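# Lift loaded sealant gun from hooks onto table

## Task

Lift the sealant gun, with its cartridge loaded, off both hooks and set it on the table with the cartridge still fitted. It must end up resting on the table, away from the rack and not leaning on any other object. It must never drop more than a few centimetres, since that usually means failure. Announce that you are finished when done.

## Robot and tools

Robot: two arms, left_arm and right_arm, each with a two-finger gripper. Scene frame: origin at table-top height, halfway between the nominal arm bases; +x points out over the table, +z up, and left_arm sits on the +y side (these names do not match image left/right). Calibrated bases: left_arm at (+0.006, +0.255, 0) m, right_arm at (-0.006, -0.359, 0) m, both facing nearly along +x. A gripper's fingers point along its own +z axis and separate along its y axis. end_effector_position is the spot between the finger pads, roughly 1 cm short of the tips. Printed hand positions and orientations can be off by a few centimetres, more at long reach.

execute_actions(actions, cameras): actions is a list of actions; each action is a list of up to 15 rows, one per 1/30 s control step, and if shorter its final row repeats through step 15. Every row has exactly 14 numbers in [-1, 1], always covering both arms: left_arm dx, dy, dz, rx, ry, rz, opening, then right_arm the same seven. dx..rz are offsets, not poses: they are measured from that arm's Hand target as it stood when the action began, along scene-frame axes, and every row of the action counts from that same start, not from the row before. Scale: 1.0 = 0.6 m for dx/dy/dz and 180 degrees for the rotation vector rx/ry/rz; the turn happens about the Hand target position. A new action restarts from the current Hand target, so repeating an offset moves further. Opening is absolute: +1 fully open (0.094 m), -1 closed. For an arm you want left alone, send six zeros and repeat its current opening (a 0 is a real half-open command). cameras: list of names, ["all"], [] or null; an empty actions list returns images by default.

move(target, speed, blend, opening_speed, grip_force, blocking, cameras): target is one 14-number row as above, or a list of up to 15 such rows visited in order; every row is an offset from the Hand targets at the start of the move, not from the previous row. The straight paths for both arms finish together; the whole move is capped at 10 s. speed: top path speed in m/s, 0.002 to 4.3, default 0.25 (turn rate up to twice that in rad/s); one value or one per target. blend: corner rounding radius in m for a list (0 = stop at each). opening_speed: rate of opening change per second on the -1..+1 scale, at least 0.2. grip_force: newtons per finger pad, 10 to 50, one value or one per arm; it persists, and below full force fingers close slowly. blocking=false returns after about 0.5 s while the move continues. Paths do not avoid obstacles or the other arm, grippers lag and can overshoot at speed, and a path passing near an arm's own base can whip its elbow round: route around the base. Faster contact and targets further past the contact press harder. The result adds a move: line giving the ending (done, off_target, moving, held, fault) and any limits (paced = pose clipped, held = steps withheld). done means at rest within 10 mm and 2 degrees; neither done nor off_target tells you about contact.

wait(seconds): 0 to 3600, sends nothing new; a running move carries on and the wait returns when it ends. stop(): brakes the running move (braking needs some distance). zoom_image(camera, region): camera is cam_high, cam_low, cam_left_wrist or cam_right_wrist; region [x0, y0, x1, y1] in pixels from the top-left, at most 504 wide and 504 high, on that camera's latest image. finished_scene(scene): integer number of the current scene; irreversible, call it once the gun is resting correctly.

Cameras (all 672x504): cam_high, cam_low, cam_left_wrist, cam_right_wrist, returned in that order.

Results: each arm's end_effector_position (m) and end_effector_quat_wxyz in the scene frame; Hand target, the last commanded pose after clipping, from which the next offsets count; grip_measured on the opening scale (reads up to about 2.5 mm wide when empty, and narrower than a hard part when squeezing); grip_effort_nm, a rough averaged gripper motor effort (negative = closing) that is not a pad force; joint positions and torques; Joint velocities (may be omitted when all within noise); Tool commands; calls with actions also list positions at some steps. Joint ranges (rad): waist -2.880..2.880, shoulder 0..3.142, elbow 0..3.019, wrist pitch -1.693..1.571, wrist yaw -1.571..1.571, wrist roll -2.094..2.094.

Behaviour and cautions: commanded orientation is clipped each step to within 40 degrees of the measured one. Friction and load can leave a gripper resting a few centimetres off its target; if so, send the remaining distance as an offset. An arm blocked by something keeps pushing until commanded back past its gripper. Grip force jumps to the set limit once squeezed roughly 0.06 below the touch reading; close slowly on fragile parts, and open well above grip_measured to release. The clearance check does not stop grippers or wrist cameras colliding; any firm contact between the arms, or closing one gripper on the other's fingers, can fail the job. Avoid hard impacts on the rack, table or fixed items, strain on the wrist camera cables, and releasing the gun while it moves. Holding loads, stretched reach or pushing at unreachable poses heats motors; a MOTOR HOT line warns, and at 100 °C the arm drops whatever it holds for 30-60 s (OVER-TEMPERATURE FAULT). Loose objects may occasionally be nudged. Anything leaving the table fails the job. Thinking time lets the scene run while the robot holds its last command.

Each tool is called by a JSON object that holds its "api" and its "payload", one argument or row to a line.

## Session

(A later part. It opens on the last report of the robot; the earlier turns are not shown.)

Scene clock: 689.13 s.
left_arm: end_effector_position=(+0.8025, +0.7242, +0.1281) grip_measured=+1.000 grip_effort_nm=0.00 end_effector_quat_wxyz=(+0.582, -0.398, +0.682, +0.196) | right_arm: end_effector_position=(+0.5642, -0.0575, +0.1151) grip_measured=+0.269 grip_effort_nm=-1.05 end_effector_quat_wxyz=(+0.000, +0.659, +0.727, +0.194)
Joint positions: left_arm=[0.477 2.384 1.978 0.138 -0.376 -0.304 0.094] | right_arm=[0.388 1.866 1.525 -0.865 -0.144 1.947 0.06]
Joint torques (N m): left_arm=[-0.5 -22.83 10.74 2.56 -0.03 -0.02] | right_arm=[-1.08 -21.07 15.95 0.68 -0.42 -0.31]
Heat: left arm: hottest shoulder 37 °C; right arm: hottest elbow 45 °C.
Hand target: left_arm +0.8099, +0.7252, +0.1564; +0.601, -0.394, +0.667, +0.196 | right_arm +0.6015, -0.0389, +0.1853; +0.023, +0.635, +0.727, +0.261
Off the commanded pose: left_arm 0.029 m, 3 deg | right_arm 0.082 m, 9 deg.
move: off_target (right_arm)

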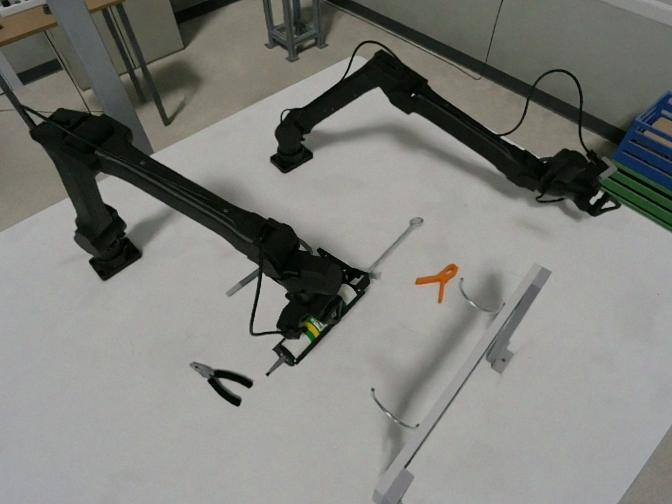

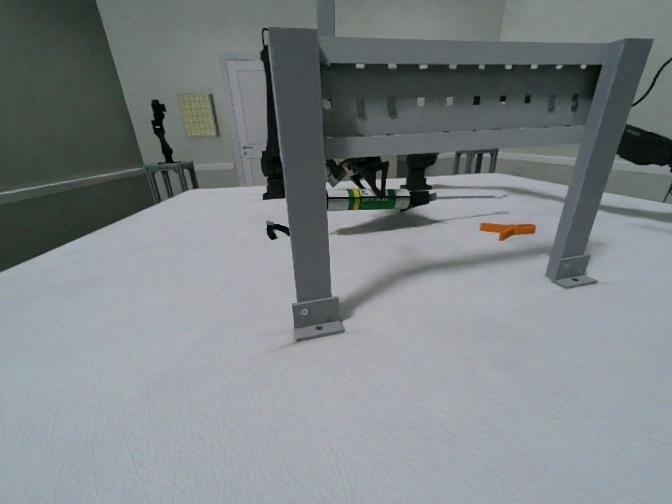

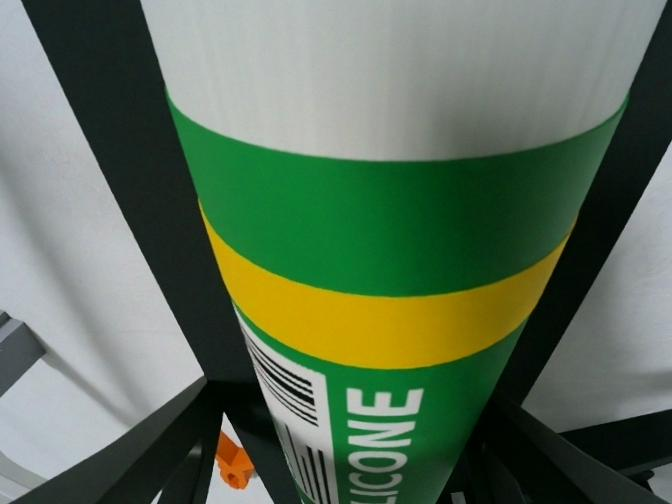

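{"api": "move", "payload": {
  "target": [0,0,0,0,0,0,1,0.04,0.015,-0.10,0.0,0.088,0,0.05],
  "speed": 0.06,
  "cameras": ["cam_high","cam_low","cam_right_wrist"]
}}

{"api": "zoom_image", "payload": {
  "camera": "cam_low",
  "region": [330, 140, 530, 260]
}}

{"api": "zoom_image", "payload": {
  "camera": "cam_high",
  "region": [180, 190, 440, 420]
}}

Scene clock: 704.67 s.
left_arm: end_effector_position=(+0.8025, +0.7242, +0.1281) grip_measured=+1.000 grip_effort_nm=0.00 end_effector_quat_wxyz=(+0.582, -0.398, +0.682, +0.196) | right_arm: end_effector_position=(+0.5831, -0.0439, +0.0591) grip_measured=+0.269 grip_effort_nm=-1.05 end_effector_quat_wxyz=(-0.100, +0.674, +0.725, +0.102)
Joint positions: left_arm=[0.477 2.384 1.978 0.138 -0.376 -0.304 0.094] | right_arm=[0.363 2.116 1.798 -1.139 -0.264 1.938 0.06]
Joint torques (N m): left_arm=[-0.5 -22.12 10.58 2.17 -0.01 0.01] | right_arm=[-1.55 -24.41 15.65 0.27 -0.51 -0.14]
Heat: left arm: hottest shoulder 37 °C; right arm: hottest elbow 46 °C.
Hand target: left_arm +0.8099, +0.7252, +0.1564; +0.601, -0.394, +0.667, +0.196 | right_arm +0.6255, -0.0299, +0.1253; -0.077, +0.665, +0.723, +0.171
Off the commanded pose: left_arm 0.029 m, 3 deg | right_arm 0.080 m, 8 deg.
move: off_target (right_arm)

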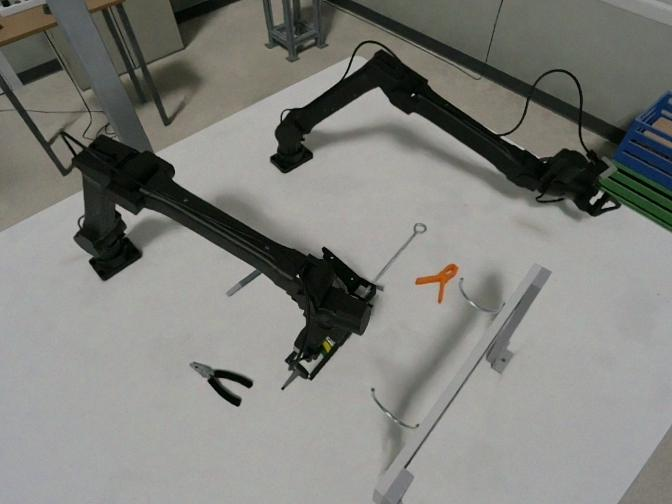

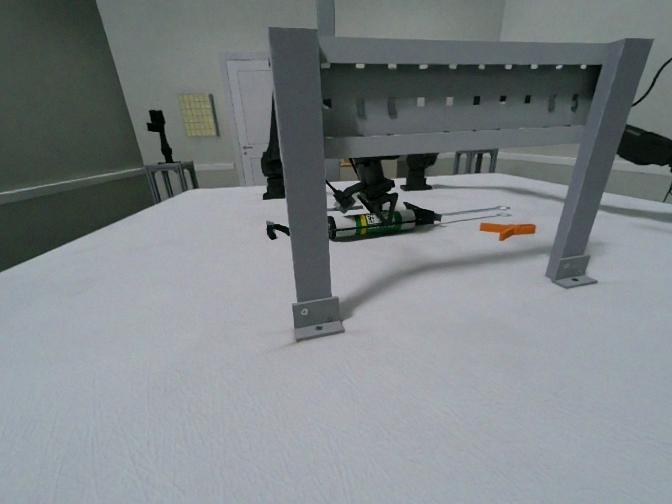

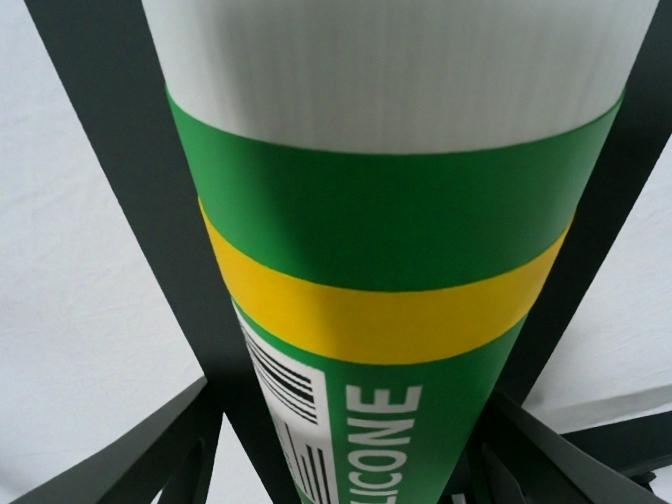

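Scaled by 2.520 from the camera's image (finer frame: 960x720).

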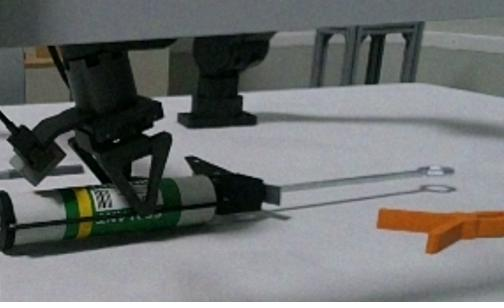

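Scaled by 1.938 from the camera's image (finer frame: 960x720).

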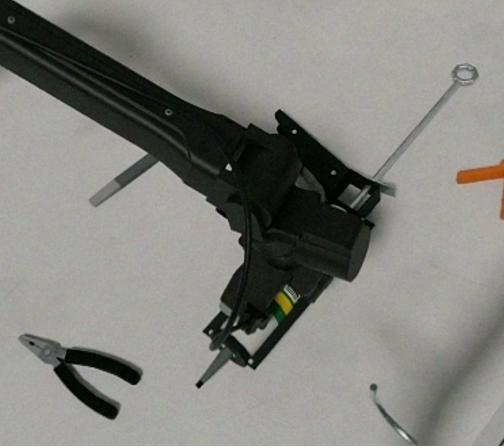

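{"api": "move", "payload": {
  "target": [0,0,0,0,0,0,1,0,0,-0.05,0.0,0.0,0,0.05],
  "speed": 0.04,
  "cameras": ["cam_high","cam_low","cam_right_wrist"]
}}

{"api": "zoom_image", "payload": {
  "camera": "cam_low",
  "region": [330, 140, 530, 260]
}}

Scene clock: 714.77 s.
left_arm: end_effector_position=(+0.8025, +0.7242, +0.1281) grip_measured=+1.000 grip_effort_nm=0.00 end_effector_quat_wxyz=(+0.582, -0.398, +0.682, +0.196) | right_arm: end_effector_position=(+0.5866, -0.0415, +0.0549) grip_measured=+0.269 grip_effort_nm=-1.05 end_effector_quat_wxyz=(-0.100, +0.673, +0.725, +0.109)
Joint positions: left_arm=[0.477 2.384 1.978 0.138 -0.376 -0.304 0.094] | right_arm=[0.363 2.124 1.798 -1.119 -0.269 1.938 0.06]
Joint torques (N m): left_arm=[0.09 -22.65 10.69 2.26 -0.02 0.01] | right_arm=[-1.55 -22.77 13.03 1.68 -0.29 -0.14]
Heat: left arm: hottest shoulder 37 °C; right arm: hottest elbow 49 °C.
Hand target: left_arm +0.8099, +0.7252, +0.1564; +0.601, -0.394, +0.667, +0.196 | right_arm +0.6255, -0.0299, +0.0953; -0.077, +0.665, +0.723, +0.171
Off the commanded pose: left_arm 0.029 m, 3 deg | right_arm 0.057 m, 8 deg.
move: off_target (right_arm)

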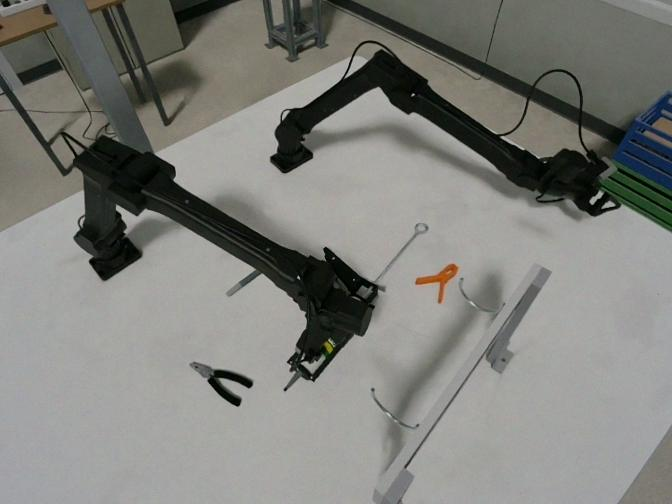

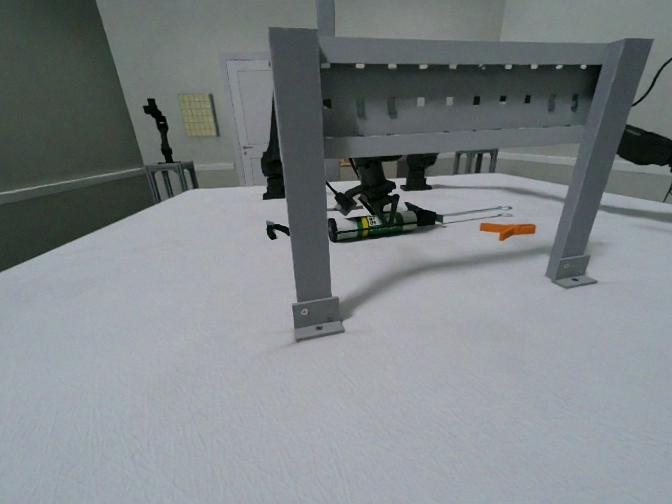

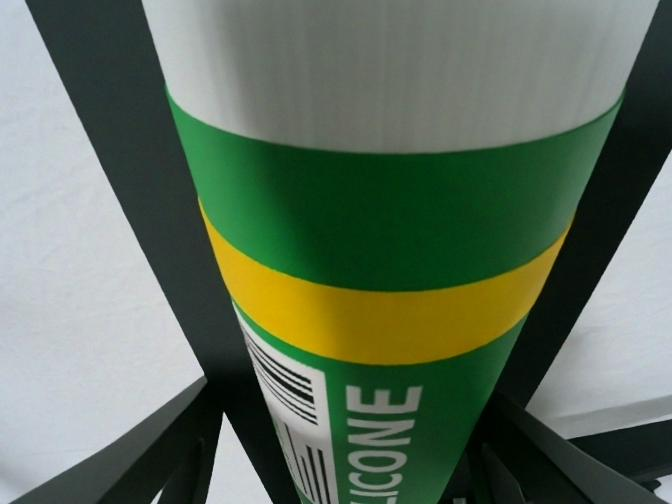

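Scaled by 2.520 from the camera's image (finer frame: 960x720).

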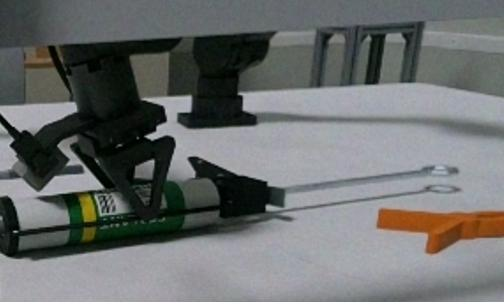

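{"api": "move", "payload": {
  "target": [0,0,0,0,0,0,1,0,0,-0.05,0.0,0.0,0,0.05],
  "speed": 0.04,
  "cameras": ["cam_low","cam_right_wrist"]
}}

{"api": "zoom_image", "payload": {
  "camera": "cam_low",
  "region": [330, 140, 530, 260]
}}

Scene clock: 724.30 s.
left_arm: end_effector_position=(+0.8025, +0.7242, +0.1281) grip_measured=+1.000 grip_effort_nm=0.00 end_effector_quat_wxyz=(+0.582, -0.398, +0.682, +0.196) | right_arm: end_effector_position=(+0.5954, -0.0347, +0.0533) grip_measured=+0.269 grip_effort_nm=-1.05 end_effector_quat_wxyz=(-0.100, +0.672, +0.722, +0.130)
Joint positions: left_arm=[0.477 2.384 1.978 0.138 -0.376 -0.304 0.094] | right_arm=[0.363 2.13 1.798 -1.071 -0.284 1.947 0.06]
Joint torques (N m): left_arm=[-0.73 -22.18 10.97 2.41 0 0.05] | right_arm=[-1.49 -20.6 10.63 2.29 -0.04 -0.13]
Heat: left arm: hottest shoulder 37 °C; right arm: hottest elbow 49 °C.
Hand target: left_arm +0.8099, +0.7252, +0.1564; +0.601, -0.394, +0.667, +0.196 | right_arm +0.6255, -0.0299, +0.0653; -0.077, +0.665, +0.723, +0.171
Off the commanded pose: left_arm 0.029 m, 3 deg | right_arm 0.033 m, 5 deg.
move: off_target (right_arm)

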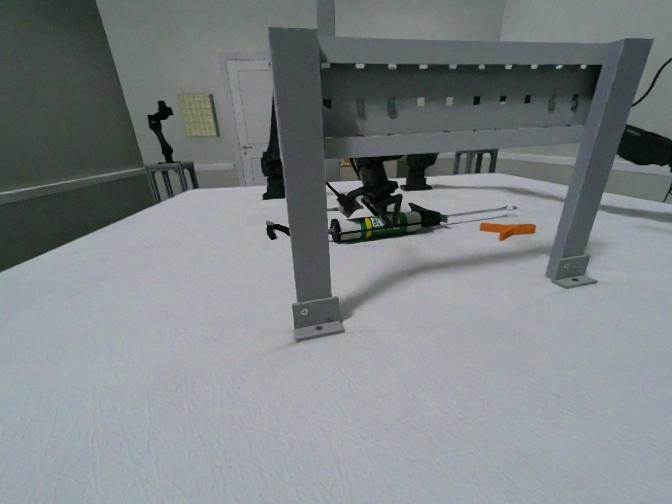

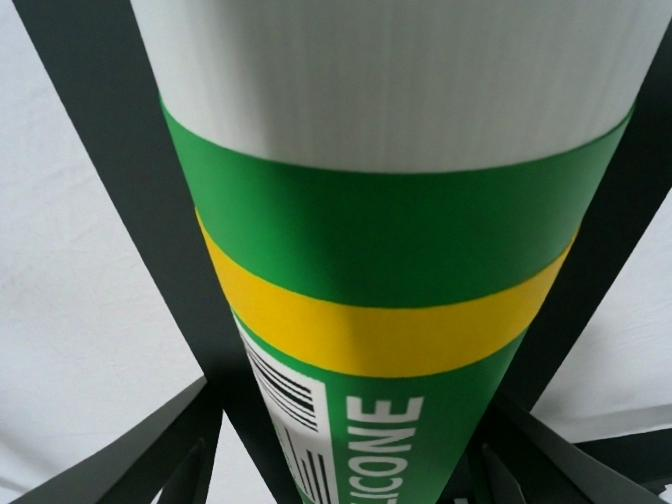

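Scaled by 2.520 from the camera's image (finer frame: 960x720).

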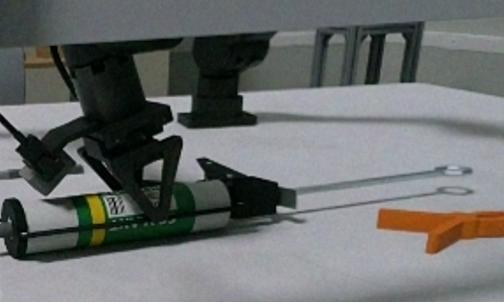

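{"api": "move", "payload": {
  "target": [0,0,0,0,0,0,1,-0.025,0,0.03,0.0,0.0,0,0.05],
  "speed": 0.04,
  "cameras": ["cam_low"]
}}

{"api": "zoom_image", "payload": {
  "camera": "cam_low",
  "region": [300, 180, 540, 260]
}}

Scene clock: 740.70 s.
left_arm: end_effector_position=(+0.8025, +0.7242, +0.1281) grip_measured=+1.000 grip_effort_nm=0.00 end_effector_quat_wxyz=(+0.582, -0.398, +0.682, +0.196) | right_arm: end_effector_position=(+0.5948, -0.0350, +0.0540) grip_measured=+0.269 grip_effort_nm=-1.05 end_effector_quat_wxyz=(-0.098, +0.672, +0.722, +0.133)
Joint positions: left_arm=[0.477 2.384 1.978 0.138 -0.376 -0.304 0.094] | right_arm=[0.363 2.124 1.789 -1.062 -0.284 1.947 0.06]
Joint torques (N m): left_arm=[-0.97 -22.48 10.73 2.47 -0.04 -0.02] | right_arm=[-0.62 -24.47 8.57 1.58 0.06 -0.04]
Heat: left arm: hottest shoulder 37 °C; right arm: hottest elbow 46 °C.
Hand target: left_arm +0.8099, +0.7252, +0.1564; +0.601, -0.394, +0.667, +0.196 | right_arm +0.6105, -0.0299, +0.0833; -0.077, +0.665, +0.723, +0.171
Off the commanded pose: left_arm 0.029 m, 3 deg | right_arm 0.034 m, 5 deg.
move: off_target (right_arm)

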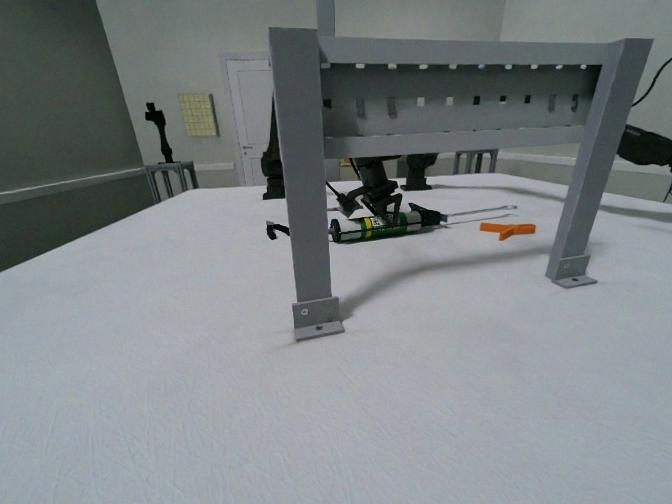

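Scaled by 2.100 from the camera's image (finer frame: 960x720).

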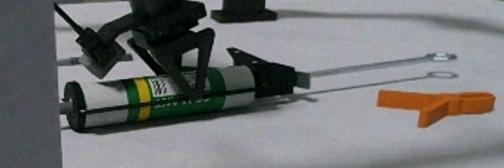

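{"api": "move", "payload": {
  "target": [0,0,0,0,0,0,1,0,0,0,0.0,0.0,0,0.40],
  "opening_speed": 0.2,
  "cameras": ["cam_low","cam_right_wrist","cam_high"]
}}

{"api": "zoom_image", "payload": {
  "camera": "cam_low",
  "region": [300, 180, 540, 260]
}}

Scene clock: 748.27 s.
left_arm: end_effector_position=(+0.8025, +0.7242, +0.1281) grip_measured=+1.000 grip_effort_nm=0.00 end_effector_quat_wxyz=(+0.582, -0.398, +0.682, +0.196) | right_arm: end_effector_position=(+0.5971, -0.0339, +0.0541) grip_measured=+0.398 grip_effort_nm=0.08 end_effector_quat_wxyz=(-0.093, +0.670, +0.724, +0.138)
Joint positions: left_arm=[0.477 2.384 1.978 0.138 -0.376 -0.304 0.094] | right_arm=[0.365 2.122 1.786 -1.047 -0.278 1.946 0.066]
Joint torques (N m): left_arm=[-0.79 -22.01 10.67 2.47 0 0.04] | right_arm=[-0.67 -24.41 8.85 1.09 0.06 -0.04]
Heat: left arm: hottest shoulder 37 °C; right arm: hottest elbow 43 °C.
Hand target: left_arm +0.8099, +0.7252, +0.1564; +0.601, -0.394, +0.667, +0.196 | right_arm +0.6105, -0.0299, +0.0833; -0.077, +0.665, +0.723, +0.171
Off the commanded pose: left_arm 0.029 m, 3 deg | right_arm 0.032 m, 4 deg.
move: done
Images, in order (width x height): cam_high 672x504, cam_low 672x504, cam_right_wrist 672x504.

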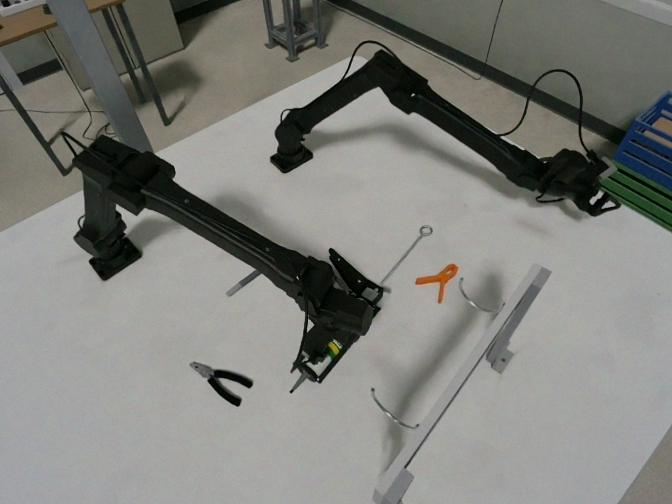

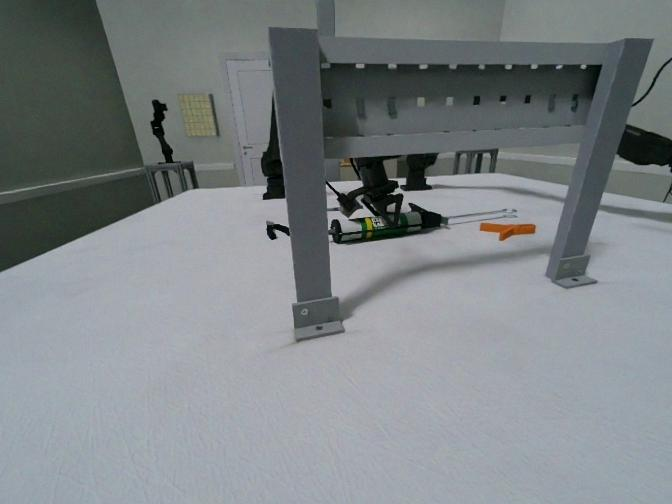

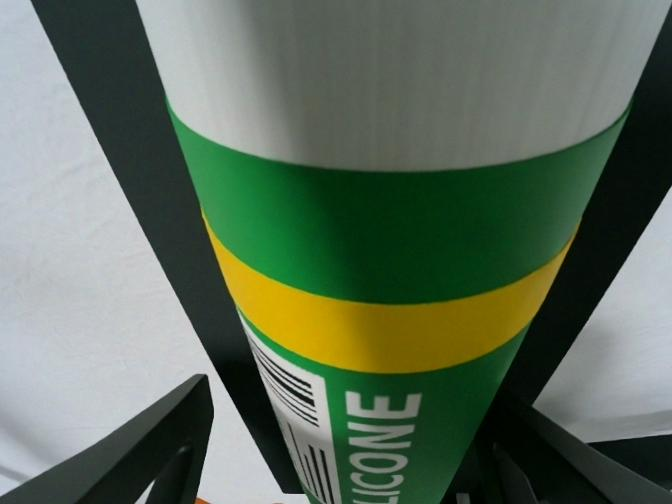

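Scaled by 2.100 from the camera's image (finer frame: 960x720).

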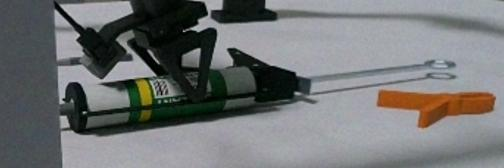

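{"api": "move", "payload": {
  "target": [
    [0,0,0,0,0,0,1,0,0,0,0.0,0.0,0,1],
    [0,0,0,0,0,0,1,-0.01,-0.09,0.28,0.0,0.0,0,1]
  ],
  "speed": 0.08,
  "opening_speed": 0.5,
  "cameras": ["cam_low","cam_right_wrist","cam_high"]
}}

{"api": "zoom_image", "payload": {
  "camera": "cam_low",
  "region": [300, 180, 540, 260]
}}

Scene clock: 760.50 s.
left_arm: end_effector_position=(+0.8025, +0.7242, +0.1281) grip_measured=+1.000 grip_effort_nm=0.00 end_effector_quat_wxyz=(+0.582, -0.398, +0.682, +0.196) | right_arm: end_effector_position=(+0.5885, -0.0795, +0.2026) grip_measured=+0.998 grip_effort_nm=0.09 end_effector_quat_wxyz=(-0.097, +0.676, +0.720, +0.128)
Joint positions: left_arm=[0.477 2.384 1.978 0.138 -0.376 -0.304 0.094] | right_arm=[0.305 1.987 1.965 -1.398 -0.286 1.895 0.094]
Joint torques (N m): left_arm=[-0.56 -22.53 10.8 2.19 -0.03 0] | right_arm=[-1.67 -23.06 13.33 -0.13 -0.28 -0.26]
Heat: left arm: hottest shoulder 37 °C; right arm: hottest elbow 41 °C.
Hand target: left_arm +0.8099, +0.7252, +0.1564; +0.601, -0.394, +0.667, +0.196 | right_arm +0.6045, -0.0839, +0.2513; -0.077, +0.665, +0.723, +0.171
Off the commanded pose: left_arm 0.029 m, 3 deg | right_arm 0.051 m, 6 deg.
move: off_target (right_arm)
Images, in order (width x height): cam_high 672x504, cam_low 672x504, cam_right_wrist 672x504.

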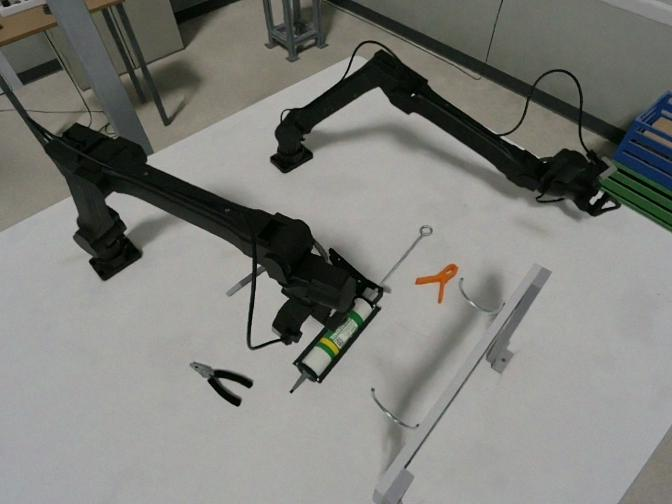

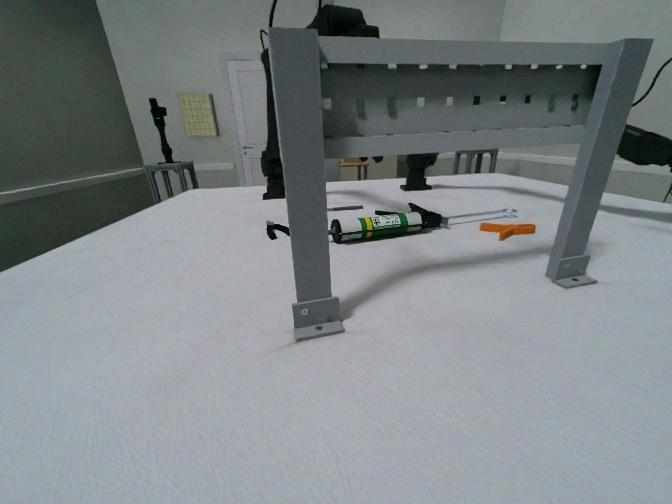

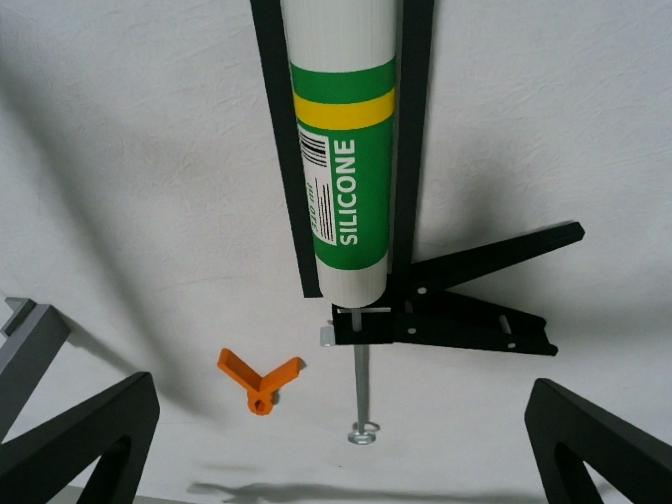

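Scaled by 2.100 from the camera's image (finer frame: 960x720).

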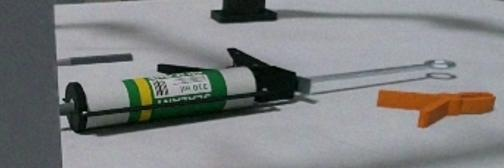

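{"api": "finished_scene", "payload": {
  "scene": 1
}}

The scene is finished: the task was done.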